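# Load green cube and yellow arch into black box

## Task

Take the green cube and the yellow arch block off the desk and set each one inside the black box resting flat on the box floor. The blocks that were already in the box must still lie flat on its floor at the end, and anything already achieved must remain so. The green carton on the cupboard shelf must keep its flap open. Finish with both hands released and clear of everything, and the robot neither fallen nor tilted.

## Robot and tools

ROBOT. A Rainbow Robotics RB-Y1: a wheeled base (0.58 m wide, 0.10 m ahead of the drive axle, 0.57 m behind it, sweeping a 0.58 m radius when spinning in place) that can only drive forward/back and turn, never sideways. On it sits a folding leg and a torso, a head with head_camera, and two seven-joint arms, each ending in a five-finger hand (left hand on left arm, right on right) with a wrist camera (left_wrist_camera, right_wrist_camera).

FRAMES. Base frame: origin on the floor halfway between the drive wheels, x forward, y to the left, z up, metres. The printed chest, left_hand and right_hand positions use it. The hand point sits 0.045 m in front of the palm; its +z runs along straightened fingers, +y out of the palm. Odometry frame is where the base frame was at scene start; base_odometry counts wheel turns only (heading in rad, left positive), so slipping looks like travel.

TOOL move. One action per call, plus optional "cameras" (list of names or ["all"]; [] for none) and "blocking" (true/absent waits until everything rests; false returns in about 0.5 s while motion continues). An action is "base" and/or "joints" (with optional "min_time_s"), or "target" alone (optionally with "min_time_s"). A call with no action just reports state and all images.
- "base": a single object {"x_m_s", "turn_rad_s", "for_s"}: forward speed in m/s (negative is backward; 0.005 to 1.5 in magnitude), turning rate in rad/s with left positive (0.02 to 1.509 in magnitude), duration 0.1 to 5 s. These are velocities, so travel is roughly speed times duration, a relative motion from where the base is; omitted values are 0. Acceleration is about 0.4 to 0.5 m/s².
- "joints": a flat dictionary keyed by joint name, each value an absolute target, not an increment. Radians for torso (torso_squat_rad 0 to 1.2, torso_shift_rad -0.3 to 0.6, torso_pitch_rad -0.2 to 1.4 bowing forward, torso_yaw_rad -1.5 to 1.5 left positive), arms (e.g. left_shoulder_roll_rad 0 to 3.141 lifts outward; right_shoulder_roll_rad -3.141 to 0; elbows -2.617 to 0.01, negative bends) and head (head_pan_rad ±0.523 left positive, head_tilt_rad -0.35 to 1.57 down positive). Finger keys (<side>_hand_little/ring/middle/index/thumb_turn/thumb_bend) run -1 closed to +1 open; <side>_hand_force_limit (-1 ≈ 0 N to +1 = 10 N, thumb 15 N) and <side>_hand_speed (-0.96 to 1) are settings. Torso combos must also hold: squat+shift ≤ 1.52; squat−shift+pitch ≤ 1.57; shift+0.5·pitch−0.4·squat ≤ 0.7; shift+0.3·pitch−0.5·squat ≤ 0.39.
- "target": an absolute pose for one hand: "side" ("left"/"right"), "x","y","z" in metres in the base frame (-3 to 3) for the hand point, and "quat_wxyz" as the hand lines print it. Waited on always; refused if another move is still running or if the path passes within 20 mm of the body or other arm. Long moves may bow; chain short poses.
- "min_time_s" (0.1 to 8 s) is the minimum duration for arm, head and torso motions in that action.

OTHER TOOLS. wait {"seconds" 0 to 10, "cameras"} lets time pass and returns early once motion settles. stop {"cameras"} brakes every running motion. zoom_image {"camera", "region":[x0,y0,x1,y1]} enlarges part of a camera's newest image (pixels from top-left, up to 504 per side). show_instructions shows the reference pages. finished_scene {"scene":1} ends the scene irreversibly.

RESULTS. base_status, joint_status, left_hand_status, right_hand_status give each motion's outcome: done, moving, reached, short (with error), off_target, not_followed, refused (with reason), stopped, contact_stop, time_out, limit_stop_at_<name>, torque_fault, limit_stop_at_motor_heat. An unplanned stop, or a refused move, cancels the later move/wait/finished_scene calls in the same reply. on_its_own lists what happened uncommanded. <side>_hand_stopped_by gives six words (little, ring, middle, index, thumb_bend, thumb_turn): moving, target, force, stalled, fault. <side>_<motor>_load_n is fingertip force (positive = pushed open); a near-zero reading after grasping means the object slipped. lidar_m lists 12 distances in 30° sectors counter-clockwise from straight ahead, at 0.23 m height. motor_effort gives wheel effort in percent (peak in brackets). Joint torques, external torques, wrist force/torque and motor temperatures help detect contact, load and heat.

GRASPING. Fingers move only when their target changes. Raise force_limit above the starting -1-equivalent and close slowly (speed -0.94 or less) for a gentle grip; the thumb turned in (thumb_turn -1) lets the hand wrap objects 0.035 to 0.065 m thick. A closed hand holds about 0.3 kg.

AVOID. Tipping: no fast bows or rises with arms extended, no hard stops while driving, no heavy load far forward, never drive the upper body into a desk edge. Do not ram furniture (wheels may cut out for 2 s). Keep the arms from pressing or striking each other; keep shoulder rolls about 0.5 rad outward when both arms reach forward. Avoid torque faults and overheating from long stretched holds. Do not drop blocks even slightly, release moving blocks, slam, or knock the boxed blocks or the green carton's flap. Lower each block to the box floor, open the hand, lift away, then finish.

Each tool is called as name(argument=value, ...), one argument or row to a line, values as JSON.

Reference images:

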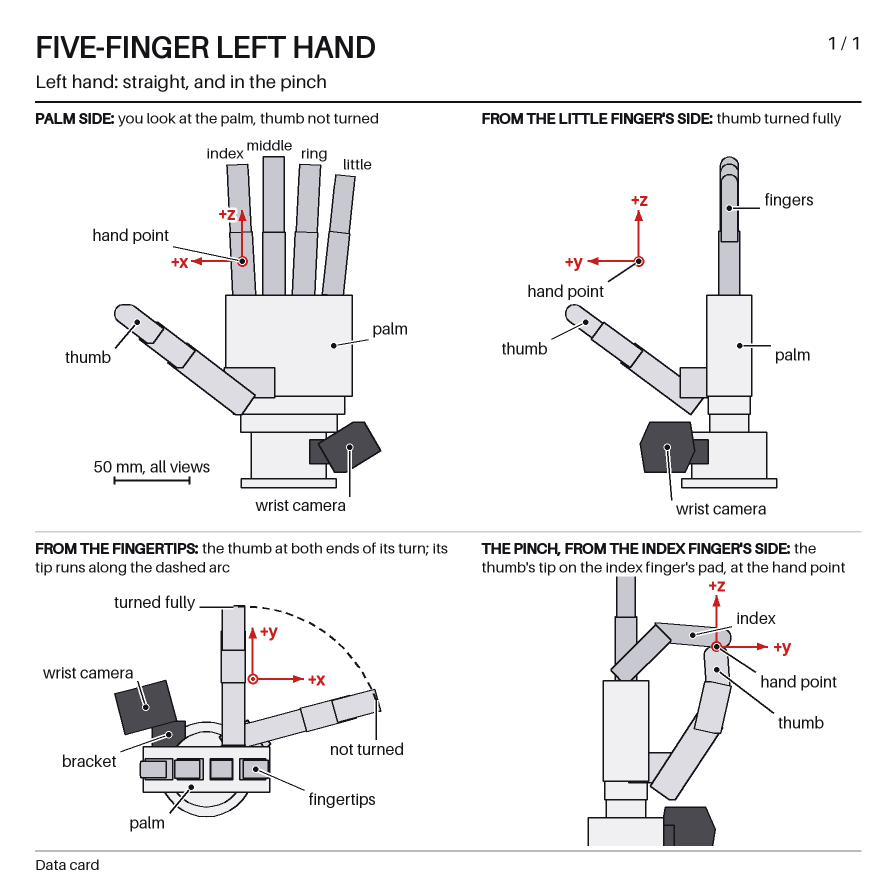

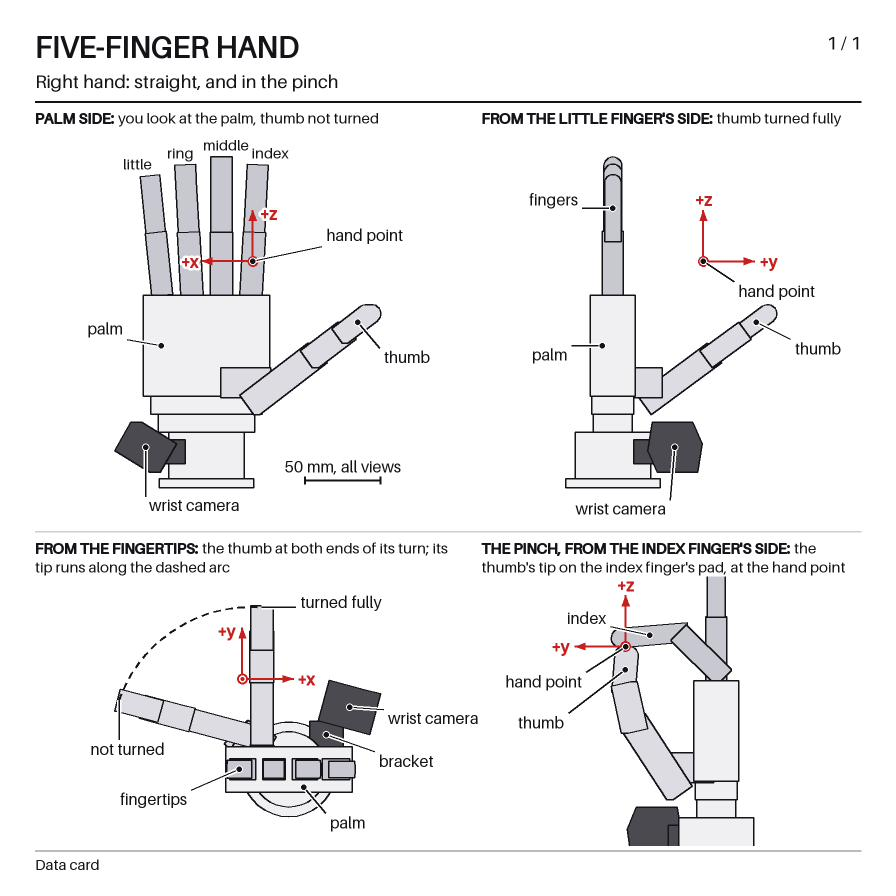

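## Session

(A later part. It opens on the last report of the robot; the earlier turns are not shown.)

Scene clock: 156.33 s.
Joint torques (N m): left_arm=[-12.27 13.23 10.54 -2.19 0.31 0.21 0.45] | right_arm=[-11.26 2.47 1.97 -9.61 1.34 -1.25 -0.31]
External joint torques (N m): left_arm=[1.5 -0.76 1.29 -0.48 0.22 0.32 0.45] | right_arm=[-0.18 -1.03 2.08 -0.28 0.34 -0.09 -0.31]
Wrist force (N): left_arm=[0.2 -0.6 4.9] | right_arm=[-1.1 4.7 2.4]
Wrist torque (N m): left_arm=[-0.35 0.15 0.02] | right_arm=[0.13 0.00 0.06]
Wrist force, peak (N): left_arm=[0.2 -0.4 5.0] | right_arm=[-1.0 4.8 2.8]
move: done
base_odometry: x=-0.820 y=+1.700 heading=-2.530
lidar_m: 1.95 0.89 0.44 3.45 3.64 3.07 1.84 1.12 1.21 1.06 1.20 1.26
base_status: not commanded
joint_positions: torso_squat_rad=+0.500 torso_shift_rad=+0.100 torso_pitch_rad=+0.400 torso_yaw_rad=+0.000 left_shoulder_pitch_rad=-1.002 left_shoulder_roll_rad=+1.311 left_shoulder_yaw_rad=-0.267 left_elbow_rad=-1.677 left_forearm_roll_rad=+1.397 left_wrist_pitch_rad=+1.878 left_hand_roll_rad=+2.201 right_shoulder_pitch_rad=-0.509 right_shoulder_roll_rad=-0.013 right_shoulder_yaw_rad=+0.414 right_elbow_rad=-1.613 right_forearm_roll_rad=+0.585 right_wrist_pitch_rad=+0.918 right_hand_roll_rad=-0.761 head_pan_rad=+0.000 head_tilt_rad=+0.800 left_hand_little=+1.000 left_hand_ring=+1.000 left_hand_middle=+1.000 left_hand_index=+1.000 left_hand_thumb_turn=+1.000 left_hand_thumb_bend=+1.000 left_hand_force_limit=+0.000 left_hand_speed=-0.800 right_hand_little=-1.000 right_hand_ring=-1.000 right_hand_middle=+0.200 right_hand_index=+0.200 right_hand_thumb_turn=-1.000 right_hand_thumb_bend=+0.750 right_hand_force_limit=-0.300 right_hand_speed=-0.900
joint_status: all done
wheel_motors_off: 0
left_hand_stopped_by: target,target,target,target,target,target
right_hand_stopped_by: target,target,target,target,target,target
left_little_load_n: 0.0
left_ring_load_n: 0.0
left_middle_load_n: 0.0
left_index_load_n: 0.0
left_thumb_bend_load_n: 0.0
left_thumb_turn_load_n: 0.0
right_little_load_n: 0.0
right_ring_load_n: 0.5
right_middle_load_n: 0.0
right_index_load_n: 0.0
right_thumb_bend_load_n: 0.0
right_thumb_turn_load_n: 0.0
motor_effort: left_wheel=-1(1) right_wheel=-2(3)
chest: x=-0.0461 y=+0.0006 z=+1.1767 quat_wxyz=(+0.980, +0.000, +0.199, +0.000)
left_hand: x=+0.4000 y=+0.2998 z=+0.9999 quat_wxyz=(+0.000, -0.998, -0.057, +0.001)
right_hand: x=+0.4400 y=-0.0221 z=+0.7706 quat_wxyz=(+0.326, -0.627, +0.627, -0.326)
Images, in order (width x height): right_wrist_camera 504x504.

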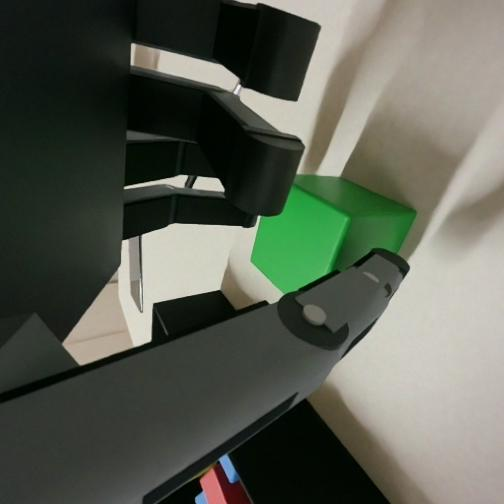

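move(
  joints={"right_hand_index": 0.5, "right_hand_middle": 0.5, "right_hand_thumb_bend": 1, "right_hand_speed": -0.6, "left_hand_ring": -1, "left_hand_little": -1, "left_hand_thumb_turn": -1, "left_hand_index": 0.5, "left_hand_middle": 0.5, "left_hand_speed": -0.5},
)

move(
  target={"side": "right", "x": 0.44, "y": -0.022, "z": 0.85, "quat_wxyz": [0.3265, -0.6272, 0.6272, -0.3265]},
  min_time_s=1.2,
)

move(
  target={"side": "right", "x": 0.33, "y": -0.30, "z": 0.92, "quat_wxyz": [0.3265, -0.6272, 0.6272, -0.3265]},
  min_time_s=1.5,
)

move(
  target={"side": "left", "x": 0.36, "y": 0.15, "z": 0.95, "quat_wxyz": [0.3265, -0.6272, 0.6272, -0.3265]},
  min_time_s=2,
  cameras=["head_camera", "left_wrist_camera"],
)

Scene clock: 159.47 s.
Joint torques (N m): left_arm=[-12.4 13.5 10.59 -2.28 0.29 0.24 0.34] | right_arm=[-11.01 2.88 2.2 -9.94 1.28 -1.25 -0.07]
External joint torques (N m): left_arm=[1.37 -0.47 1.34 -0.57 0.19 0.35 0.34] | right_arm=[0.07 -0.62 2.32 -0.6 0.28 -0.09 -0.08]
Wrist force (N): left_arm=[0.2 -0.7 4.7] | right_arm=[-0.7 4.6 1.9]
Wrist torque (N m): left_arm=[-0.34 0.15 0.02] | right_arm=[0.13 -0.03 0.05]
Wrist force, peak (N): left_arm=[0.1 -0.6 5.1] | right_arm=[-1.0 4.9 2.8]
move: done
base_odometry: x=-0.820 y=+1.700 heading=-2.530
lidar_m: 1.95 0.89 0.44 3.45 3.64 3.08 1.83 1.11 1.21 1.06 1.20 1.25
base_status: not commanded
joint_positions: torso_squat_rad=+0.500 torso_shift_rad=+0.100 torso_pitch_rad=+0.400 torso_yaw_rad=+0.000 left_shoulder_pitch_rad=-1.002 left_shoulder_roll_rad=+1.311 left_shoulder_yaw_rad=-0.267 left_elbow_rad=-1.677 left_forearm_roll_rad=+1.397 left_wrist_pitch_rad=+1.878 left_hand_roll_rad=+2.201 right_shoulder_pitch_rad=-0.509 right_shoulder_roll_rad=-0.013 right_shoulder_yaw_rad=+0.414 right_elbow_rad=-1.613 right_forearm_roll_rad=+0.585 right_wrist_pitch_rad=+0.918 right_hand_roll_rad=-0.761 head_pan_rad=+0.000 head_tilt_rad=+0.800 left_hand_little=-1.000 left_hand_ring=-1.000 left_hand_middle=+0.500 left_hand_index=+0.500 left_hand_thumb_turn=-1.000 left_hand_thumb_bend=+1.000 left_hand_force_limit=+0.000 left_hand_speed=-0.500 right_hand_little=-1.000 right_hand_ring=-1.000 right_hand_middle=+0.500 right_hand_index=+0.500 right_hand_thumb_turn=-1.000 right_hand_thumb_bend=+1.000 right_hand_force_limit=-0.300 right_hand_speed=-0.600
joint_status: all done
wheel_motors_off: 0
left_hand_stopped_by: target,target,target,target,target,target
right_hand_stopped_by: target,target,target,target,target,target
left_little_load_n: 0.0
left_ring_load_n: 0.0
left_middle_load_n: 0.0
left_index_load_n: 0.0
left_thumb_bend_load_n: 0.0
left_thumb_turn_load_n: 0.0
right_little_load_n: 0.5
right_ring_load_n: 0.0
right_middle_load_n: 0.0
right_index_load_n: 0.0
right_thumb_bend_load_n: 0.0
right_thumb_turn_load_n: 0.0
motor_effort: left_wheel=-1(1) right_wheel=-2(3)
chest: x=-0.0461 y=+0.0006 z=+1.1767 quat_wxyz=(+0.980, +0.000, +0.199, +0.000)
left_hand: x=+0.4000 y=+0.2998 z=+0.9999 quat_wxyz=(+0.000, -0.998, -0.057, +0.001)
right_hand: x=+0.4400 y=-0.0221 z=+0.7706 quat_wxyz=(+0.326, -0.627, +0.627, -0.326)
pictures: none

Scene clock: 161.00 s.
Joint torques (N m): left_arm=[-12.22 13.44 10.68 -2.22 0.26 0.29 0.38] | right_arm=[-12.99 3.85 -1.36 -10.68 0.72 -1.26 0.26]
External joint torques (N m): left_arm=[1.55 -0.52 1.42 -0.51 0.16 0.39 0.38] | right_arm=[-1.51 0.41 -1.26 -1.66 -0.22 0.08 0.26]
Wrist force (N): left_arm=[0.1 -0.5 4.8] | right_arm=[-0.7 4.8 2.2]
Wrist torque (N m): left_arm=[-0.30 0.18 0.00] | right_arm=[0.16 -0.05 0.18]
Wrist force, peak (N): left_arm=[0.2 -0.6 5.0] | right_arm=[-1.2 5.3 2.5]
move: done
base_odometry: x=-0.820 y=+1.700 heading=-2.530
lidar_m: 1.95 0.89 0.44 3.46 3.64 3.07 1.83 1.12 1.21 1.06 1.20 1.26
base_status: not commanded
joint_positions: torso_squat_rad=+0.500 torso_shift_rad=+0.100 torso_pitch_rad=+0.400 torso_yaw_rad=+0.000 left_shoulder_pitch_rad=-1.002 left_shoulder_roll_rad=+1.311 left_shoulder_yaw_rad=-0.267 left_elbow_rad=-1.677 left_forearm_roll_rad=+1.397 left_wrist_pitch_rad=+1.878 left_hand_roll_rad=+2.201 right_shoulder_pitch_rad=-0.554 right_shoulder_roll_rad=+0.000 right_shoulder_yaw_rad=+0.398 right_elbow_rad=-1.871 right_forearm_roll_rad=+0.490 right_wrist_pitch_rad=+1.177 right_hand_roll_rad=-0.582 head_pan_rad=+0.000 head_tilt_rad=+0.800 left_hand_little=-1.000 left_hand_ring=-1.000 left_hand_middle=+0.500 left_hand_index=+0.500 left_hand_thumb_turn=-1.000 left_hand_thumb_bend=+1.000 left_hand_force_limit=+0.000 left_hand_speed=-0.500 right_hand_little=-1.000 right_hand_ring=-1.000 right_hand_middle=+0.500 right_hand_index=+0.500 right_hand_thumb_turn=-1.000 right_hand_thumb_bend=+1.000 right_hand_force_limit=-0.300 right_hand_speed=-0.600
joint_status: all done
wheel_motors_off: 0
left_hand_stopped_by: target,target,target,target,target,target
right_hand_stopped_by: target,target,target,target,target,target
left_little_load_n: 0.5
left_ring_load_n: 0.0
left_middle_load_n: 0.0
left_index_load_n: 0.0
left_thumb_bend_load_n: 0.0
left_thumb_turn_load_n: 0.0
right_little_load_n: 0.0
right_ring_load_n: 0.0
right_middle_load_n: 0.0
right_index_load_n: 0.0
right_thumb_bend_load_n: 0.0
right_thumb_turn_load_n: 0.0
motor_effort: left_wheel=-1(1) right_wheel=-2(3)
chest: x=-0.0461 y=+0.0006 z=+1.1767 quat_wxyz=(+0.980, +0.000, +0.199, +0.000)
left_hand: x=+0.4000 y=+0.2998 z=+0.9999 quat_wxyz=(+0.000, -0.998, -0.057, +0.001)
right_hand: x=+0.4398 y=-0.0220 z=+0.8497 quat_wxyz=(+0.326, -0.627, +0.627, -0.327)
right_hand_status: reached (checked arc that bows 5 mm and turns the hand up to 1 deg, planned for 1.2 s): 0 mm and 0.0 deg off.
pictures: none

Scene clock: 162.83 s.
Joint torques (N m): left_arm=[-12.72 13.51 10.38 -1.93 0.25 0.2 0.46] | right_arm=[-1.94 -7.95 -6.77 -8 0.59 -1.36 0.28]
External joint torques (N m): left_arm=[1.04 -0.45 1.13 -0.22 0.15 0.31 0.46] | right_arm=[-0.16 0.09 -1.04 -1.11 -0.06 0.14 0.27]
Wrist force (N): left_arm=[0.1 -0.7 4.6] | right_arm=[-0.8 4.7 2.3]
Wrist torque (N m): left_arm=[-0.33 0.17 0.00] | right_arm=[0.11 0.00 0.16]
Wrist force, peak (N): left_arm=[0.2 -0.8 5.0] | right_arm=[-0.1 4.9 3.1]
move: done
base_odometry: x=-0.820 y=+1.700 heading=-2.530
lidar_m: 1.95 0.89 0.44 3.45 3.63 3.07 1.83 1.11 1.20 1.06 1.19 1.26
base_status: not commanded
joint_positions: torso_squat_rad=+0.500 torso_shift_rad=+0.100 torso_pitch_rad=+0.400 torso_yaw_rad=+0.000 left_shoulder_pitch_rad=-1.002 left_shoulder_roll_rad=+1.311 left_shoulder_yaw_rad=-0.267 left_elbow_rad=-1.677 left_forearm_roll_rad=+1.397 left_wrist_pitch_rad=+1.878 left_hand_roll_rad=+2.201 right_shoulder_pitch_rad=+0.107 right_shoulder_roll_rad=-0.622 right_shoulder_yaw_rad=-0.315 right_elbow_rad=-2.514 right_forearm_roll_rad=-0.463 right_wrist_pitch_rad=+1.069 right_hand_roll_rad=-0.357 head_pan_rad=+0.000 head_tilt_rad=+0.800 left_hand_little=-1.000 left_hand_ring=-1.000 left_hand_middle=+0.500 left_hand_index=+0.500 left_hand_thumb_turn=-1.000 left_hand_thumb_bend=+1.000 left_hand_force_limit=+0.000 left_hand_speed=-0.500 right_hand_little=-1.000 right_hand_ring=-1.000 right_hand_middle=+0.500 right_hand_index=+0.500 right_hand_thumb_turn=-1.000 right_hand_thumb_bend=+1.000 right_hand_force_limit=-0.300 right_hand_speed=-0.600
joint_status: all done
wheel_motors_off: 0
left_hand_stopped_by: target,target,target,target,target,target
right_hand_stopped_by: target,target,target,target,target,target
left_little_load_n: 0.0
left_ring_load_n: 0.0
left_middle_load_n: 0.0
left_index_load_n: 0.0
left_thumb_bend_load_n: -0.5
left_thumb_turn_load_n: 0.0
right_little_load_n: 0.0
right_ring_load_n: 0.0
right_middle_load_n: 0.0
right_index_load_n: 0.0
right_thumb_bend_load_n: 0.0
right_thumb_turn_load_n: 0.0
motor_effort: left_wheel=-1(1) right_wheel=-2(3)
chest: x=-0.0461 y=+0.0006 z=+1.1767 quat_wxyz=(+0.980, +0.000, +0.199, +0.000)
left_hand: x=+0.4000 y=+0.2998 z=+0.9999 quat_wxyz=(+0.000, -0.998, -0.057, +0.001)
right_hand: x=+0.3301 y=-0.3001 z=+0.9206 quat_wxyz=(+0.325, -0.625, +0.629, -0.328)
right_hand_status: reached (checked arc that bows 62 mm and turns the hand up to 10 deg, planned for 1.5 s): 1 mm and 0.4 deg off.
pictures: none

Scene clock: 165.17 s.
Joint torques (N m): left_arm=[-11.53 5.74 6.03 -3.82 -1.73 -0.09 -0.14] | right_arm=[-1.79 -7.81 -7.3 -8.03 0.63 -1.4 0.36]
External joint torques (N m): left_arm=[-0.87 -2 -1.57 -0.24 -0.17 -0.1 -0.13] | right_arm=[-0.01 0.23 -1.57 -1.14 -0.02 0.09 0.35]
Wrist force (N): left_arm=[0.1 4.0 2.4] | right_arm=[-0.8 4.6 2.1]
Wrist torque (N m): left_arm=[0.11 0.09 -0.29] | right_arm=[0.11 -0.01 0.16]
Wrist force, peak (N): left_arm=[0.0 -1.0 5.0] | right_arm=[-1.1 5.2 2.6]
move: done
base_odometry: x=-0.820 y=+1.700 heading=-2.530
lidar_m: 1.95 0.89 0.44 3.46 3.64 3.07 1.83 1.12 1.20 1.06 1.20 1.26
base_status: not commanded
joint_positions: torso_squat_rad=+0.500 torso_shift_rad=+0.100 torso_pitch_rad=+0.400 torso_yaw_rad=+0.000 left_shoulder_pitch_rad=-1.078 left_shoulder_roll_rad=+1.263 left_shoulder_yaw_rad=-1.045 left_elbow_rad=-2.577 left_forearm_roll_rad=+0.152 left_wrist_pitch_rad=+1.569 left_hand_roll_rad=+1.607 right_shoulder_pitch_rad=+0.107 right_shoulder_roll_rad=-0.622 right_shoulder_yaw_rad=-0.315 right_elbow_rad=-2.514 right_forearm_roll_rad=-0.463 right_wrist_pitch_rad=+1.069 right_hand_roll_rad=-0.357 head_pan_rad=+0.000 head_tilt_rad=+0.800 left_hand_little=-1.000 left_hand_ring=-1.000 left_hand_middle=+0.500 left_hand_index=+0.500 left_hand_thumb_turn=-1.000 left_hand_thumb_bend=+1.000 left_hand_force_limit=+0.000 left_hand_speed=-0.500 right_hand_little=-1.000 right_hand_ring=-1.000 right_hand_middle=+0.500 right_hand_index=+0.500 right_hand_thumb_turn=-1.000 right_hand_thumb_bend=+1.000 right_hand_force_limit=-0.300 right_hand_speed=-0.600
joint_status: all done
wheel_motors_off: 0
left_hand_stopped_by: target,target,target,target,target,target
right_hand_stopped_by: target,target,target,target,target,target
left_little_load_n: 0.0
left_ring_load_n: 0.0
left_middle_load_n: 0.0
left_index_load_n: 0.0
left_thumb_bend_load_n: -0.5
left_thumb_turn_load_n: 0.0
right_little_load_n: 0.0
right_ring_load_n: 0.0
right_middle_load_n: 0.0
right_index_load_n: 0.0
right_thumb_bend_load_n: 0.0
right_thumb_turn_load_n: 0.0
motor_effort: left_wheel=-1(1) right_wheel=-2(3)
chest: x=-0.0461 y=+0.0006 z=+1.1767 quat_wxyz=(+0.980, +0.000, +0.199, +0.000)
left_hand: x=+0.3599 y=+0.1501 z=+0.9500 quat_wxyz=(+0.327, -0.627, +0.627, -0.326)
left_hand_status: reached (checked arc that bows 51 mm and turns the hand up to 108 deg, planned for 2.0 s): 0 mm and 0.1 deg off.
right_hand: x=+0.3301 y=-0.3001 z=+0.9206 quat_wxyz=(+0.325, -0.625, +0.629, -0.328)
Images, in order (width x height): head_camera 896x504, left_wrist_camera 504x504.

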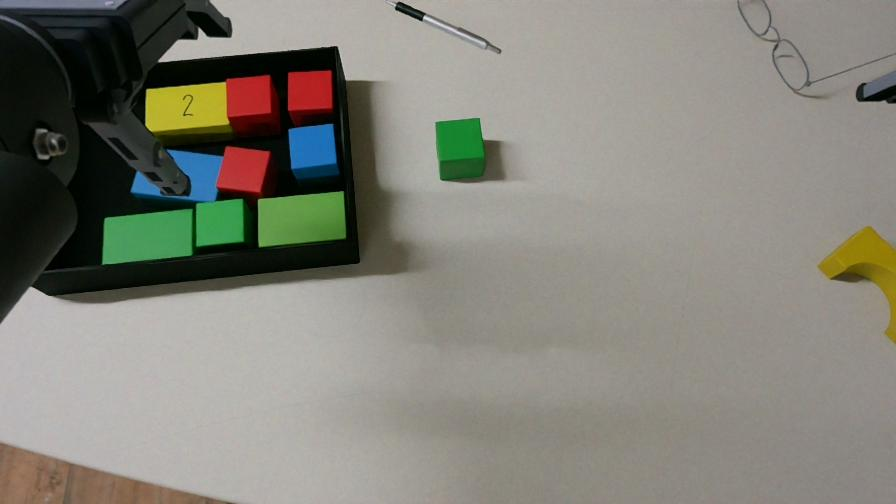

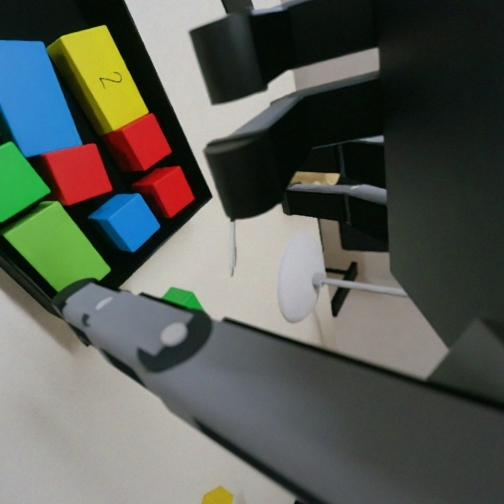

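move(
  target={"side": "left", "x": 0.439, "y": -0.047, "z": 0.85, "quat_wxyz": [0.3265, -0.6272, 0.6272, -0.3265]},
  min_time_s=2,
  cameras=["head_camera", "left_wrist_camera"],
)

Scene clock: 167.80 s.
Joint torques (N m): left_arm=[-16.77 0.35 6.68 -4.31 -1.86 -0.16 -0.26] | right_arm=[-1.14 -7.58 -7.06 -7.73 0.61 -1.24 0.29]
External joint torques (N m): left_arm=[-0.19 -0.93 -1.43 0.75 -0.31 -0.08 -0.25] | right_arm=[0.64 0.45 -1.33 -0.84 -0.03 0.26 0.29]
Wrist force (N): left_arm=[0.4 4.1 2.3] | right_arm=[-0.8 5.0 2.3]
Wrist torque (N m): left_arm=[0.13 0.05 -0.29] | right_arm=[0.18 -0.02 0.18]
Wrist force, peak (N): left_arm=[0.1 4.1 2.9] | right_arm=[-0.7 5.2 2.3]
move: done
base_odometry: x=-0.820 y=+1.700 heading=-2.530
lidar_m: 1.95 0.89 0.44 3.45 3.63 3.08 1.83 1.11 1.20 1.06 1.20 1.26
base_status: not commanded
joint_positions: torso_squat_rad=+0.500 torso_shift_rad=+0.100 torso_pitch_rad=+0.400 torso_yaw_rad=+0.000 left_shoulder_pitch_rad=-1.270 left_shoulder_roll_rad=+0.425 left_shoulder_yaw_rad=-1.205 left_elbow_rad=-1.680 left_forearm_roll_rad=-0.043 left_wrist_pitch_rad=+1.506 left_hand_roll_rad=+1.546 right_shoulder_pitch_rad=+0.107 right_shoulder_roll_rad=-0.622 right_shoulder_yaw_rad=-0.315 right_elbow_rad=-2.514 right_forearm_roll_rad=-0.463 right_wrist_pitch_rad=+1.069 right_hand_roll_rad=-0.357 head_pan_rad=+0.000 head_tilt_rad=+0.800 left_hand_little=-1.000 left_hand_ring=-1.000 left_hand_middle=+0.500 left_hand_index=+0.500 left_hand_thumb_turn=-1.000 left_hand_thumb_bend=+1.000 left_hand_force_limit=+0.000 left_hand_speed=-0.500 right_hand_little=-1.000 right_hand_ring=-1.000 right_hand_middle=+0.500 right_hand_index=+0.500 right_hand_thumb_turn=-1.000 right_hand_thumb_bend=+1.000 right_hand_force_limit=-0.300 right_hand_speed=-0.600
joint_status: all done
wheel_motors_off: 0
left_hand_stopped_by: target,target,target,target,target,target
right_hand_stopped_by: target,target,target,target,target,target
left_little_load_n: 0.0
left_ring_load_n: 0.0
left_middle_load_n: 0.0
left_index_load_n: 0.0
left_thumb_bend_load_n: 0.0
left_thumb_turn_load_n: 0.0
right_little_load_n: 0.0
right_ring_load_n: 0.0
right_middle_load_n: 0.0
right_index_load_n: 0.0
right_thumb_bend_load_n: 0.0
right_thumb_turn_load_n: 0.0
motor_effort: left_wheel=+0(1) right_wheel=-1(3)
chest: x=-0.0461 y=+0.0006 z=+1.1767 quat_wxyz=(+0.980, +0.000, +0.199, +0.000)
left_hand: x=+0.4387 y=-0.0467 z=+0.8502 quat_wxyz=(+0.326, -0.627, +0.627, -0.327)
left_hand_status: reached (checked arc that bows 32 mm and turns the hand up to 4 deg, planned for 2.0 s): 0 mm and 0.0 deg off.
right_hand: x=+0.3301 y=-0.3001 z=+0.9206 quat_wxyz=(+0.325, -0.625, +0.629, -0.328)
Images, in order (width x height): head_camera 896x504, left_wrist_camera 504x504.

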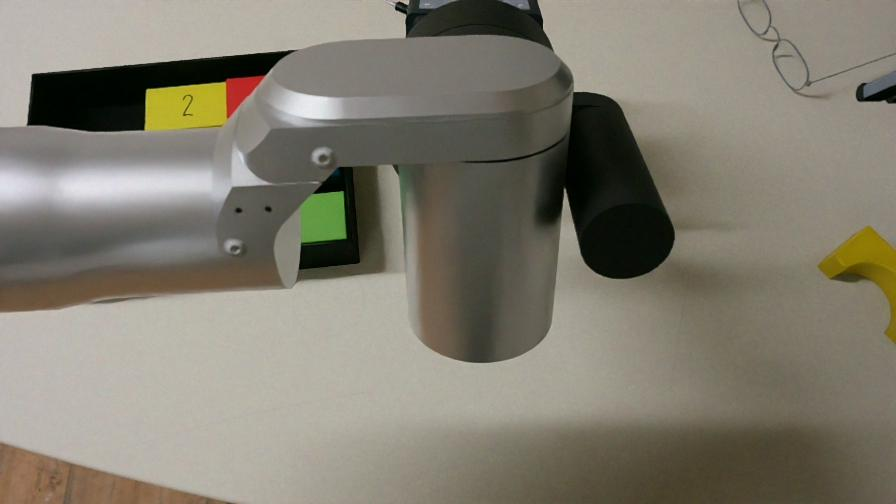

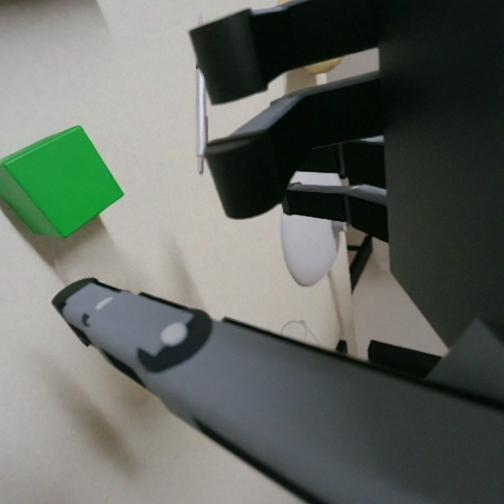

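move(
  target={"side": "left", "x": 0.439, "y": -0.047, "z": 0.80, "quat_wxyz": [0.3265, -0.6272, 0.6272, -0.3265]},
  min_time_s=1.5,
  cameras=["head_camera", "left_wrist_camera"],
)

Scene clock: 170.07 s.
Joint torques (N m): left_arm=[-14.62 -1.08 6.02 -4.38 -1.88 -0.11 0.4] | right_arm=[-1.85 -7.86 -7.14 -8.21 0.69 -1.68 0.4]
External joint torques (N m): left_arm=[1.67 -1.76 -1.47 0.76 -0.36 -0.14 0.41] | right_arm=[-0.07 0.18 -1.41 -1.31 0.04 -0.18 0.39]
Wrist force (N): left_arm=[0.1 4.1 2.4] | right_arm=[-0.5 4.6 2.4]
Wrist torque (N m): left_arm=[0.11 0.09 -0.14] | right_arm=[0.12 -0.09 0.18]
Wrist force, peak (N): left_arm=[0.1 4.3 2.4] | right_arm=[-0.4 5.2 2.3]
move: done
base_odometry: x=-0.820 y=+1.700 heading=-2.530
lidar_m: 1.95 0.89 0.44 3.45 3.64 3.08 1.83 1.12 1.20 1.06 1.20 1.26
base_status: not commanded
joint_positions: torso_squat_rad=+0.500 torso_shift_rad=+0.100 torso_pitch_rad=+0.400 torso_yaw_rad=+0.000 left_shoulder_pitch_rad=-1.220 left_shoulder_roll_rad=+0.376 left_shoulder_yaw_rad=-1.270 left_elbow_rad=-1.523 left_forearm_roll_rad=-0.118 left_wrist_pitch_rad=+1.385 left_hand_roll_rad=+1.623 right_shoulder_pitch_rad=+0.107 right_shoulder_roll_rad=-0.622 right_shoulder_yaw_rad=-0.315 right_elbow_rad=-2.514 right_forearm_roll_rad=-0.463 right_wrist_pitch_rad=+1.069 right_hand_roll_rad=-0.357 head_pan_rad=+0.000 head_tilt_rad=+0.800 left_hand_little=-1.000 left_hand_ring=-1.000 left_hand_middle=+0.500 left_hand_index=+0.500 left_hand_thumb_turn=-1.000 left_hand_thumb_bend=+1.000 left_hand_force_limit=+0.000 left_hand_speed=-0.500 right_hand_little=-1.000 right_hand_ring=-1.000 right_hand_middle=+0.500 right_hand_index=+0.500 right_hand_thumb_turn=-1.000 right_hand_thumb_bend=+1.000 right_hand_force_limit=-0.300 right_hand_speed=-0.600
joint_status: all done
wheel_motors_off: 0
left_hand_stopped_by: target,target,target,target,target,target
right_hand_stopped_by: target,target,target,target,target,target
left_little_load_n: 0.0
left_ring_load_n: 0.0
left_middle_load_n: 0.0
left_index_load_n: 0.0
left_thumb_bend_load_n: 0.0
left_thumb_turn_load_n: 0.0
right_little_load_n: 0.0
right_ring_load_n: 0.5
right_middle_load_n: 0.0
right_index_load_n: 0.0
right_thumb_bend_load_n: 0.0
right_thumb_turn_load_n: 0.0
motor_effort: left_wheel=-1(1) right_wheel=-1(2)
chest: x=-0.0461 y=+0.0006 z=+1.1767 quat_wxyz=(+0.980, +0.000, +0.199, +0.000)
left_hand: x=+0.4392 y=-0.0469 z=+0.8002 quat_wxyz=(+0.327, -0.627, +0.627, -0.327)
left_hand_status: reached (checked arc that bows 6 mm and turns the hand up to 1 deg, planned for 1.5 s): 0 mm and 0.0 deg off.
right_hand: x=+0.3301 y=-0.3001 z=+0.9206 quat_wxyz=(+0.325, -0.625, +0.629, -0.328)
Images, in order (width x height): head_camera 896x504, left_wrist_camera 504x504.

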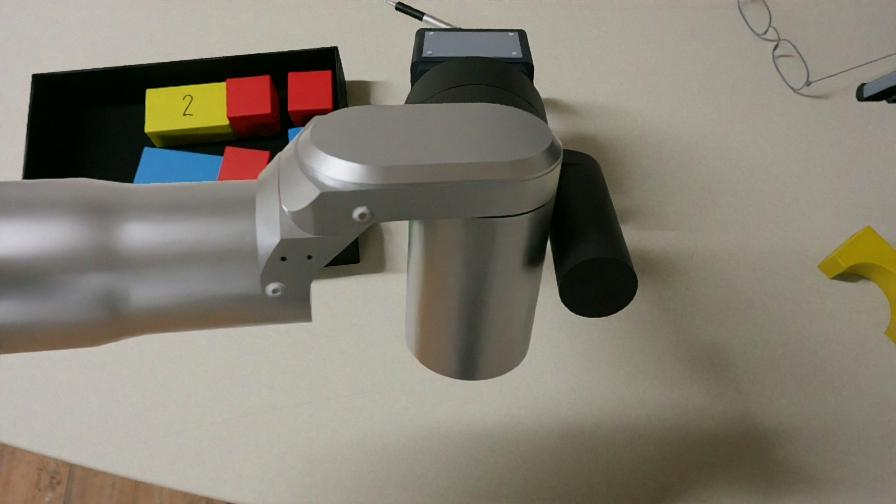

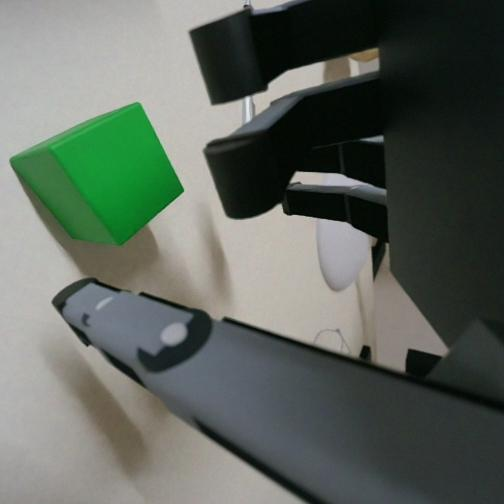

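move(
  target={"side": "left", "x": 0.439, "y": -0.047, "z": 0.776, "quat_wxyz": [0.3265, -0.6272, 0.6272, -0.3265]},
  min_time_s=1.2,
  cameras=["head_camera", "left_wrist_camera"],
)

move(
  joints={"left_hand_index": 0.15, "left_hand_middle": 0.15, "left_hand_thumb_bend": 0.75, "left_hand_speed": -0.85, "left_hand_force_limit": -0.5},
  cameras=["left_wrist_camera"],
)

Scene clock: 172.37 s.
Joint torques (N m): left_arm=[-14.47 -1.21 5.66 -4.35 -1.92 -0.05 0.39] | right_arm=[-1.56 -8.37 -6.96 -8.03 0.44 -1.28 0.19]
External joint torques (N m): left_arm=[1.68 -1.58 -1.45 0.74 -0.43 -0.15 0.4] | right_arm=[0.22 -0.34 -1.23 -1.14 -0.2 0.22 0.19]
Wrist force (N): left_arm=[0.1 4.0 2.4] | right_arm=[-0.8 4.5 2.2]
Wrist torque (N m): left_arm=[0.11 0.09 -0.14] | right_arm=[0.11 -0.06 0.19]
Wrist force, peak (N): left_arm=[0.4 4.4 2.4] | right_arm=[-1.0 5.3 2.2]
move: done
base_odometry: x=-0.820 y=+1.700 heading=-2.530
lidar_m: 1.95 0.88 0.44 3.44 3.64 3.07 1.83 1.11 1.20 1.06 1.20 1.26
base_status: not commanded
joint_positions: torso_squat_rad=+0.500 torso_shift_rad=+0.100 torso_pitch_rad=+0.400 torso_yaw_rad=+0.000 left_shoulder_pitch_rad=-1.198 left_shoulder_roll_rad=+0.346 left_shoulder_yaw_rad=-1.298 left_elbow_rad=-1.434 left_forearm_roll_rad=-0.154 left_wrist_pitch_rad=+1.324 left_hand_roll_rad=+1.663 right_shoulder_pitch_rad=+0.107 right_shoulder_roll_rad=-0.622 right_shoulder_yaw_rad=-0.315 right_elbow_rad=-2.514 right_forearm_roll_rad=-0.463 right_wrist_pitch_rad=+1.069 right_hand_roll_rad=-0.357 head_pan_rad=+0.000 head_tilt_rad=+0.800 left_hand_little=-1.000 left_hand_ring=-1.000 left_hand_middle=+0.500 left_hand_index=+0.500 left_hand_thumb_turn=-1.000 left_hand_thumb_bend=+1.000 left_hand_force_limit=+0.000 left_hand_speed=-0.500 right_hand_little=-1.000 right_hand_ring=-1.000 right_hand_middle=+0.500 right_hand_index=+0.500 right_hand_thumb_turn=-1.000 right_hand_thumb_bend=+1.000 right_hand_force_limit=-0.300 right_hand_speed=-0.600
joint_status: all done
wheel_motors_off: 0
left_hand_stopped_by: target,target,target,target,target,target
right_hand_stopped_by: target,target,target,target,target,target
left_little_load_n: 0.0
left_ring_load_n: 0.0
left_middle_load_n: 0.0
left_index_load_n: 0.0
left_thumb_bend_load_n: 0.0
left_thumb_turn_load_n: 0.5
right_little_load_n: 0.0
right_ring_load_n: 0.0
right_middle_load_n: 0.0
right_index_load_n: 0.0
right_thumb_bend_load_n: 0.0
right_thumb_turn_load_n: 0.0
motor_effort: left_wheel=-1(1) right_wheel=-2(2)
chest: x=-0.0461 y=+0.0006 z=+1.1767 quat_wxyz=(+0.980, +0.000, +0.199, +0.000)
left_hand: x=+0.4391 y=-0.0468 z=+0.7763 quat_wxyz=(+0.327, -0.627, +0.627, -0.327)
left_hand_status: reached (checked arc that bows 4 mm and turns the hand up to 0 deg, planned for 1.2 s): 0 mm and 0.0 deg off.
right_hand: x=+0.3301 y=-0.3001 z=+0.9206 quat_wxyz=(+0.325, -0.625, +0.629, -0.328)
Images, in order (width x height): head_camera 896x504, left_wrist_camera 504x504.

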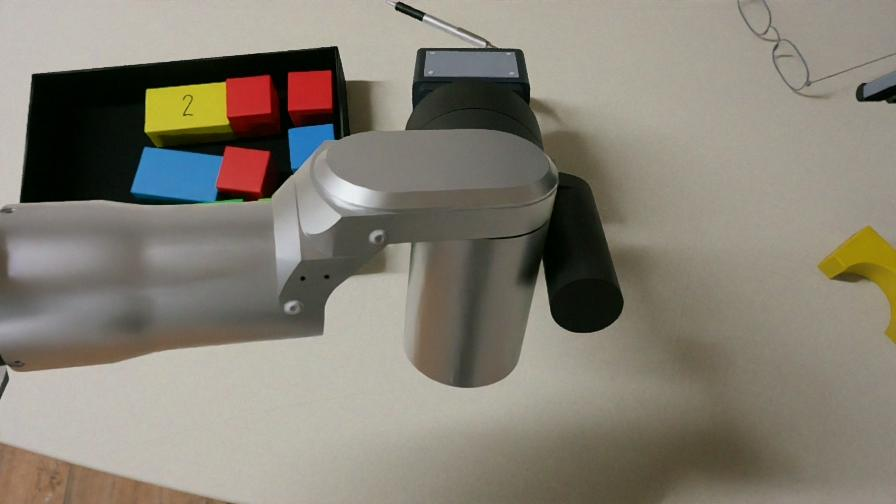

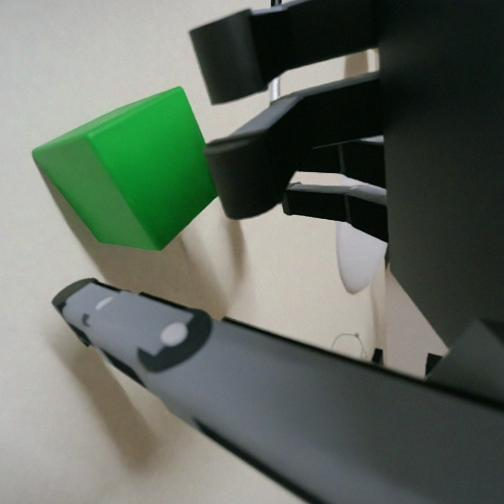

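Scene clock: 174.00 s.
Joint torques (N m): left_arm=[-14.24 -1.58 5.72 -4.32 -1.87 -0.04 0.45] | right_arm=[-1.68 -8.18 -6.93 -8.09 0.6 -1.45 0.36]
External joint torques (N m): left_arm=[1.9 -1.94 -1.39 0.76 -0.38 -0.14 0.46] | right_arm=[0.11 -0.15 -1.2 -1.2 -0.05 0.05 0.35]
Wrist force (N): left_arm=[0.3 3.9 2.5] | right_arm=[-1.0 4.7 2.1]
Wrist torque (N m): left_arm=[0.09 0.07 -0.12] | right_arm=[0.13 0.02 0.18]
Wrist force, peak (N): left_arm=[0.2 4.2 2.6] | right_arm=[-0.8 5.0 2.6]
move: done
base_odometry: x=-0.820 y=+1.700 heading=-2.530
lidar_m: 1.95 0.88 0.44 3.45 3.64 3.07 1.83 1.11 1.21 1.06 1.20 1.26
base_status: not commanded
joint_positions: torso_squat_rad=+0.500 torso_shift_rad=+0.100 torso_pitch_rad=+0.400 torso_yaw_rad=+0.000 left_shoulder_pitch_rad=-1.198 left_shoulder_roll_rad=+0.346 left_shoulder_yaw_rad=-1.298 left_elbow_rad=-1.434 left_forearm_roll_rad=-0.154 left_wrist_pitch_rad=+1.324 left_hand_roll_rad=+1.663 right_shoulder_pitch_rad=+0.107 right_shoulder_roll_rad=-0.622 right_shoulder_yaw_rad=-0.315 right_elbow_rad=-2.514 right_forearm_roll_rad=-0.463 right_wrist_pitch_rad=+1.069 right_hand_roll_rad=-0.357 head_pan_rad=+0.000 head_tilt_rad=+0.800 left_hand_little=-1.000 left_hand_ring=-1.000 left_hand_middle=+0.150 left_hand_index=+0.150 left_hand_thumb_turn=-1.000 left_hand_thumb_bend=+0.750 left_hand_force_limit=-0.500 left_hand_speed=-0.850 right_hand_little=-1.000 right_hand_ring=-1.000 right_hand_middle=+0.500 right_hand_index=+0.500 right_hand_thumb_turn=-1.000 right_hand_thumb_bend=+1.000 right_hand_force_limit=-0.300 right_hand_speed=-0.600
joint_status: all done
wheel_motors_off: 0
left_hand_stopped_by: target,target,target,target,target,target
right_hand_stopped_by: target,target,target,target,target,target
left_little_load_n: 0.5
left_ring_load_n: 0.0
left_middle_load_n: 0.0
left_index_load_n: 0.0
left_thumb_bend_load_n: 0.0
left_thumb_turn_load_n: 0.0
right_little_load_n: 0.0
right_ring_load_n: 0.0
right_middle_load_n: 0.0
right_index_load_n: 0.0
right_thumb_bend_load_n: 0.0
right_thumb_turn_load_n: 0.0
motor_effort: left_wheel=-1(1) right_wheel=-1(3)
chest: x=-0.0461 y=+0.0006 z=+1.1767 quat_wxyz=(+0.980, +0.000, +0.199, +0.000)
left_hand: x=+0.4391 y=-0.0468 z=+0.7763 quat_wxyz=(+0.327, -0.627, +0.627, -0.327)
right_hand: x=+0.3301 y=-0.3001 z=+0.9206 quat_wxyz=(+0.325, -0.625, +0.629, -0.328)
Images, in order (width x height): left_wrist_camera 504x504.

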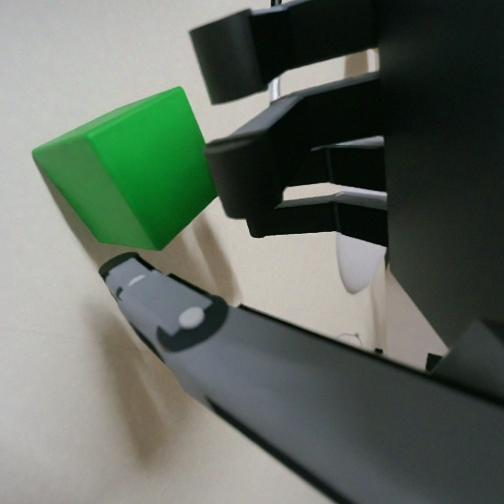

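move(
  cameras=["right_wrist_camera", "left_wrist_camera"],
)

Scene clock: 176.30 s.
Joint torques (N m): left_arm=[-14.29 -1.28 5.52 -4.39 -1.92 -0.03 0.44] | right_arm=[-1.32 -7.67 -7.38 -7.97 0.54 -1.52 0.37]
External joint torques (N m): left_arm=[1.85 -1.64 -1.59 0.7 -0.44 -0.13 0.45] | right_arm=[0.47 0.36 -1.65 -1.08 -0.11 -0.02 0.36]
Motor temperatures (°C): left_arm=[34 29 30 32 33 33 34] | right_arm=[30 29 31 33 34 35 31]
Wrist force (N): left_arm=[0.2 4.0 2.3] | right_arm=[-0.5 4.9 2.2]
Wrist torque (N m): left_arm=[0.10 0.07 -0.14] | right_arm=[0.17 -0.08 0.18]
Wrist force, peak (N): left_arm=[0.3 4.2 2.5] | right_arm=[-0.8 5.1 2.4]
base_odometry: x=-0.820 y=+1.700 heading=-2.530
lidar_m: 1.95 0.89 0.44 3.45 3.64 3.08 1.83 1.11 1.21 1.07 1.20 1.25
base_status: not commanded
joint_positions: torso_squat_rad=+0.500 torso_shift_rad=+0.100 torso_pitch_rad=+0.400 torso_yaw_rad=+0.000 left_shoulder_pitch_rad=-1.198 left_shoulder_roll_rad=+0.346 left_shoulder_yaw_rad=-1.298 left_elbow_rad=-1.434 left_forearm_roll_rad=-0.154 left_wrist_pitch_rad=+1.324 left_hand_roll_rad=+1.663 right_shoulder_pitch_rad=+0.107 right_shoulder_roll_rad=-0.622 right_shoulder_yaw_rad=-0.315 right_elbow_rad=-2.514 right_forearm_roll_rad=-0.463 right_wrist_pitch_rad=+1.069 right_hand_roll_rad=-0.357 head_pan_rad=+0.000 head_tilt_rad=+0.800 left_hand_little=-1.000 left_hand_ring=-1.000 left_hand_middle=+0.150 left_hand_index=+0.150 left_hand_thumb_turn=-1.000 left_hand_thumb_bend=+0.750 left_hand_force_limit=-0.500 left_hand_speed=-0.850 right_hand_little=-1.000 right_hand_ring=-1.000 right_hand_middle=+0.500 right_hand_index=+0.500 right_hand_thumb_turn=-1.000 right_hand_thumb_bend=+1.000 right_hand_force_limit=-0.300 right_hand_speed=-0.600
joint_status: all done
wheel_motors_off: 0
left_hand_stopped_by: target,target,target,target,target,target
right_hand_stopped_by: target,target,target,target,target,target
left_little_load_n: 0.0
left_ring_load_n: 0.0
left_middle_load_n: 0.0
left_index_load_n: 0.0
left_thumb_bend_load_n: 0.0
left_thumb_turn_load_n: 0.0
right_little_load_n: 0.0
right_ring_load_n: 0.0
right_middle_load_n: 0.0
right_index_load_n: 0.0
right_thumb_bend_load_n: 0.0
right_thumb_turn_load_n: 0.0
motor_effort: left_wheel=+0(1) right_wheel=-3(3)
chest: x=-0.0461 y=+0.0006 z=+1.1767 quat_wxyz=(+0.980, +0.000, +0.199, +0.000) (m; base frame)
left_hand: x=+0.4391 y=-0.0468 z=+0.7763 quat_wxyz=(+0.327, -0.627, +0.627, -0.327) (m; base frame)
right_hand: x=+0.3301 y=-0.3001 z=+0.9206 quat_wxyz=(+0.325, -0.625, +0.629, -0.328) (m; base frame)
pictures: left_wrist_camera, right_wrist_camera
Images, in order (width x height): left_wrist_camera 504x504, right_wrist_camera 504x504.

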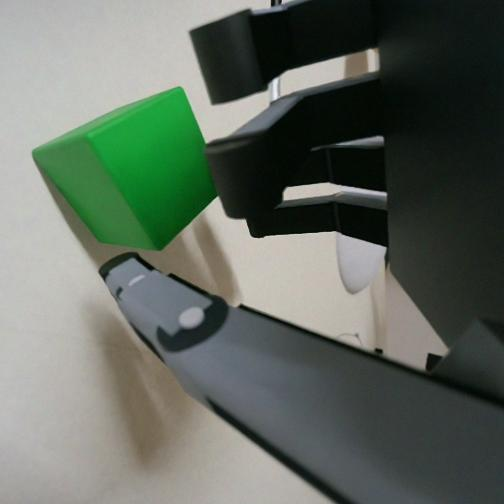

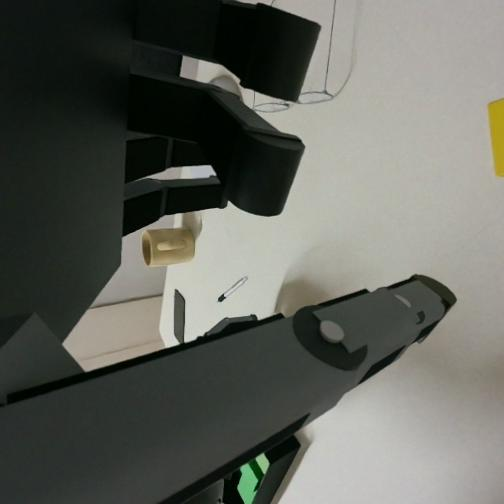

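move(
  target={"side": "left", "x": 0.439, "y": -0.027, "z": 0.776, "quat_wxyz": [0.3265, -0.6272, 0.6272, -0.3265]},
  min_time_s=1,
  cameras=["left_wrist_camera", "head_camera"],
)

Scene clock: 180.83 s.
Joint torques (N m): left_arm=[-14.27 1.87 5.8 -5.7 -1.9 -0.12 0.42] | right_arm=[-1.25 -7.9 -6.68 -8 0.52 -1.55 0.34]
External joint torques (N m): left_arm=[1.68 0.82 -1.51 -0.62 -0.41 -0.22 0.43] | right_arm=[0.53 0.13 -0.95 -1.11 -0.13 -0.05 0.34]
Wrist force (N): left_arm=[0.2 3.8 2.4] | right_arm=[-0.6 4.8 2.6]
Wrist torque (N m): left_arm=[0.07 0.08 -0.13] | right_arm=[0.13 -0.08 0.19]
Wrist force, peak (N): left_arm=[0.4 4.3 2.4] | right_arm=[-0.8 5.0 2.5]
move: done
base_odometry: x=-0.820 y=+1.700 heading=-2.530
lidar_m: 1.95 0.89 0.44 3.45 3.63 3.07 1.83 1.12 1.21 1.06 1.19 1.26
base_status: not commanded
joint_positions: torso_squat_rad=+0.500 torso_shift_rad=+0.100 torso_pitch_rad=+0.400 torso_yaw_rad=+0.000 left_shoulder_pitch_rad=-1.178 left_shoulder_roll_rad=+0.412 left_shoulder_yaw_rad=-1.300 left_elbow_rad=-1.499 left_forearm_roll_rad=-0.156 left_wrist_pitch_rad=+1.320 left_hand_roll_rad=+1.666 right_shoulder_pitch_rad=+0.107 right_shoulder_roll_rad=-0.622 right_shoulder_yaw_rad=-0.315 right_elbow_rad=-2.514 right_forearm_roll_rad=-0.463 right_wrist_pitch_rad=+1.069 right_hand_roll_rad=-0.357 head_pan_rad=+0.000 head_tilt_rad=+0.800 left_hand_little=-1.000 left_hand_ring=-1.000 left_hand_middle=+0.150 left_hand_index=+0.150 left_hand_thumb_turn=-1.000 left_hand_thumb_bend=+0.750 left_hand_force_limit=-0.500 left_hand_speed=-0.850 right_hand_little=-1.000 right_hand_ring=-1.000 right_hand_middle=+0.500 right_hand_index=+0.500 right_hand_thumb_turn=-1.000 right_hand_thumb_bend=+1.000 right_hand_force_limit=-0.300 right_hand_speed=-0.600
joint_status: all done
wheel_motors_off: 0
left_hand_stopped_by: target,target,target,target,target,target
right_hand_stopped_by: target,target,target,target,target,target
left_little_load_n: 0.0
left_ring_load_n: 0.0
left_middle_load_n: 0.0
left_index_load_n: 0.0
left_thumb_bend_load_n: 0.0
left_thumb_turn_load_n: 0.0
right_little_load_n: 0.0
right_ring_load_n: 0.5
right_middle_load_n: 0.0
right_index_load_n: 0.0
right_thumb_bend_load_n: 0.0
right_thumb_turn_load_n: 0.0
motor_effort: left_wheel=-1(1) right_wheel=-2(3)
chest: x=-0.0461 y=+0.0006 z=+1.1767 quat_wxyz=(+0.980, +0.000, +0.199, +0.000)
left_hand: x=+0.4391 y=-0.0271 z=+0.7761 quat_wxyz=(+0.327, -0.627, +0.627, -0.327)
left_hand_status: reached (checked arc that bows 1 mm and turns the hand up to 0 deg, planned for 1.0 s): 0 mm and 0.0 deg off.
right_hand: x=+0.3301 y=-0.3001 z=+0.9206 quat_wxyz=(+0.325, -0.625, +0.629, -0.328)
pictures: head_camera, left_wrist_camera
Images, in order (width x height): head_camera 896x504, left_wrist_camera 504x504.

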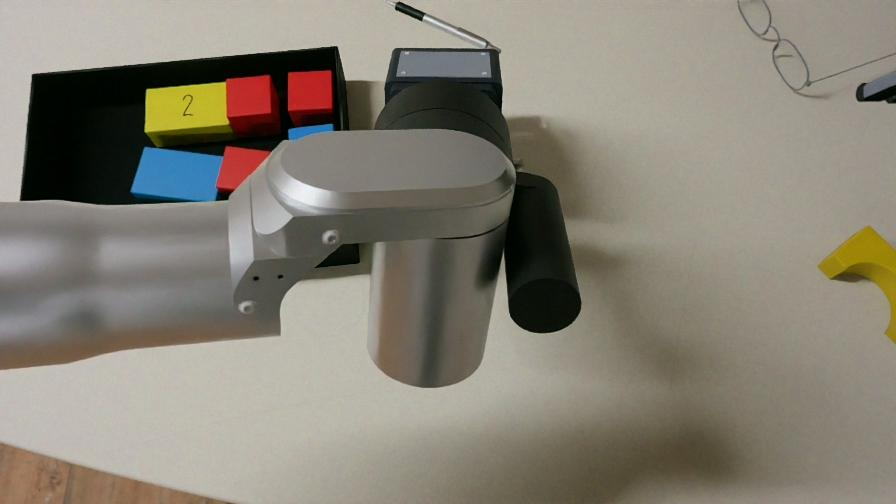

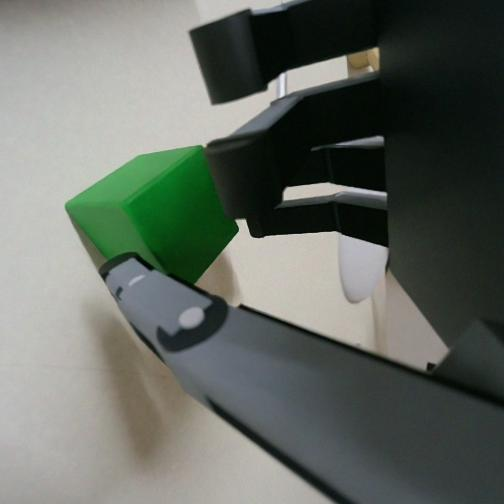

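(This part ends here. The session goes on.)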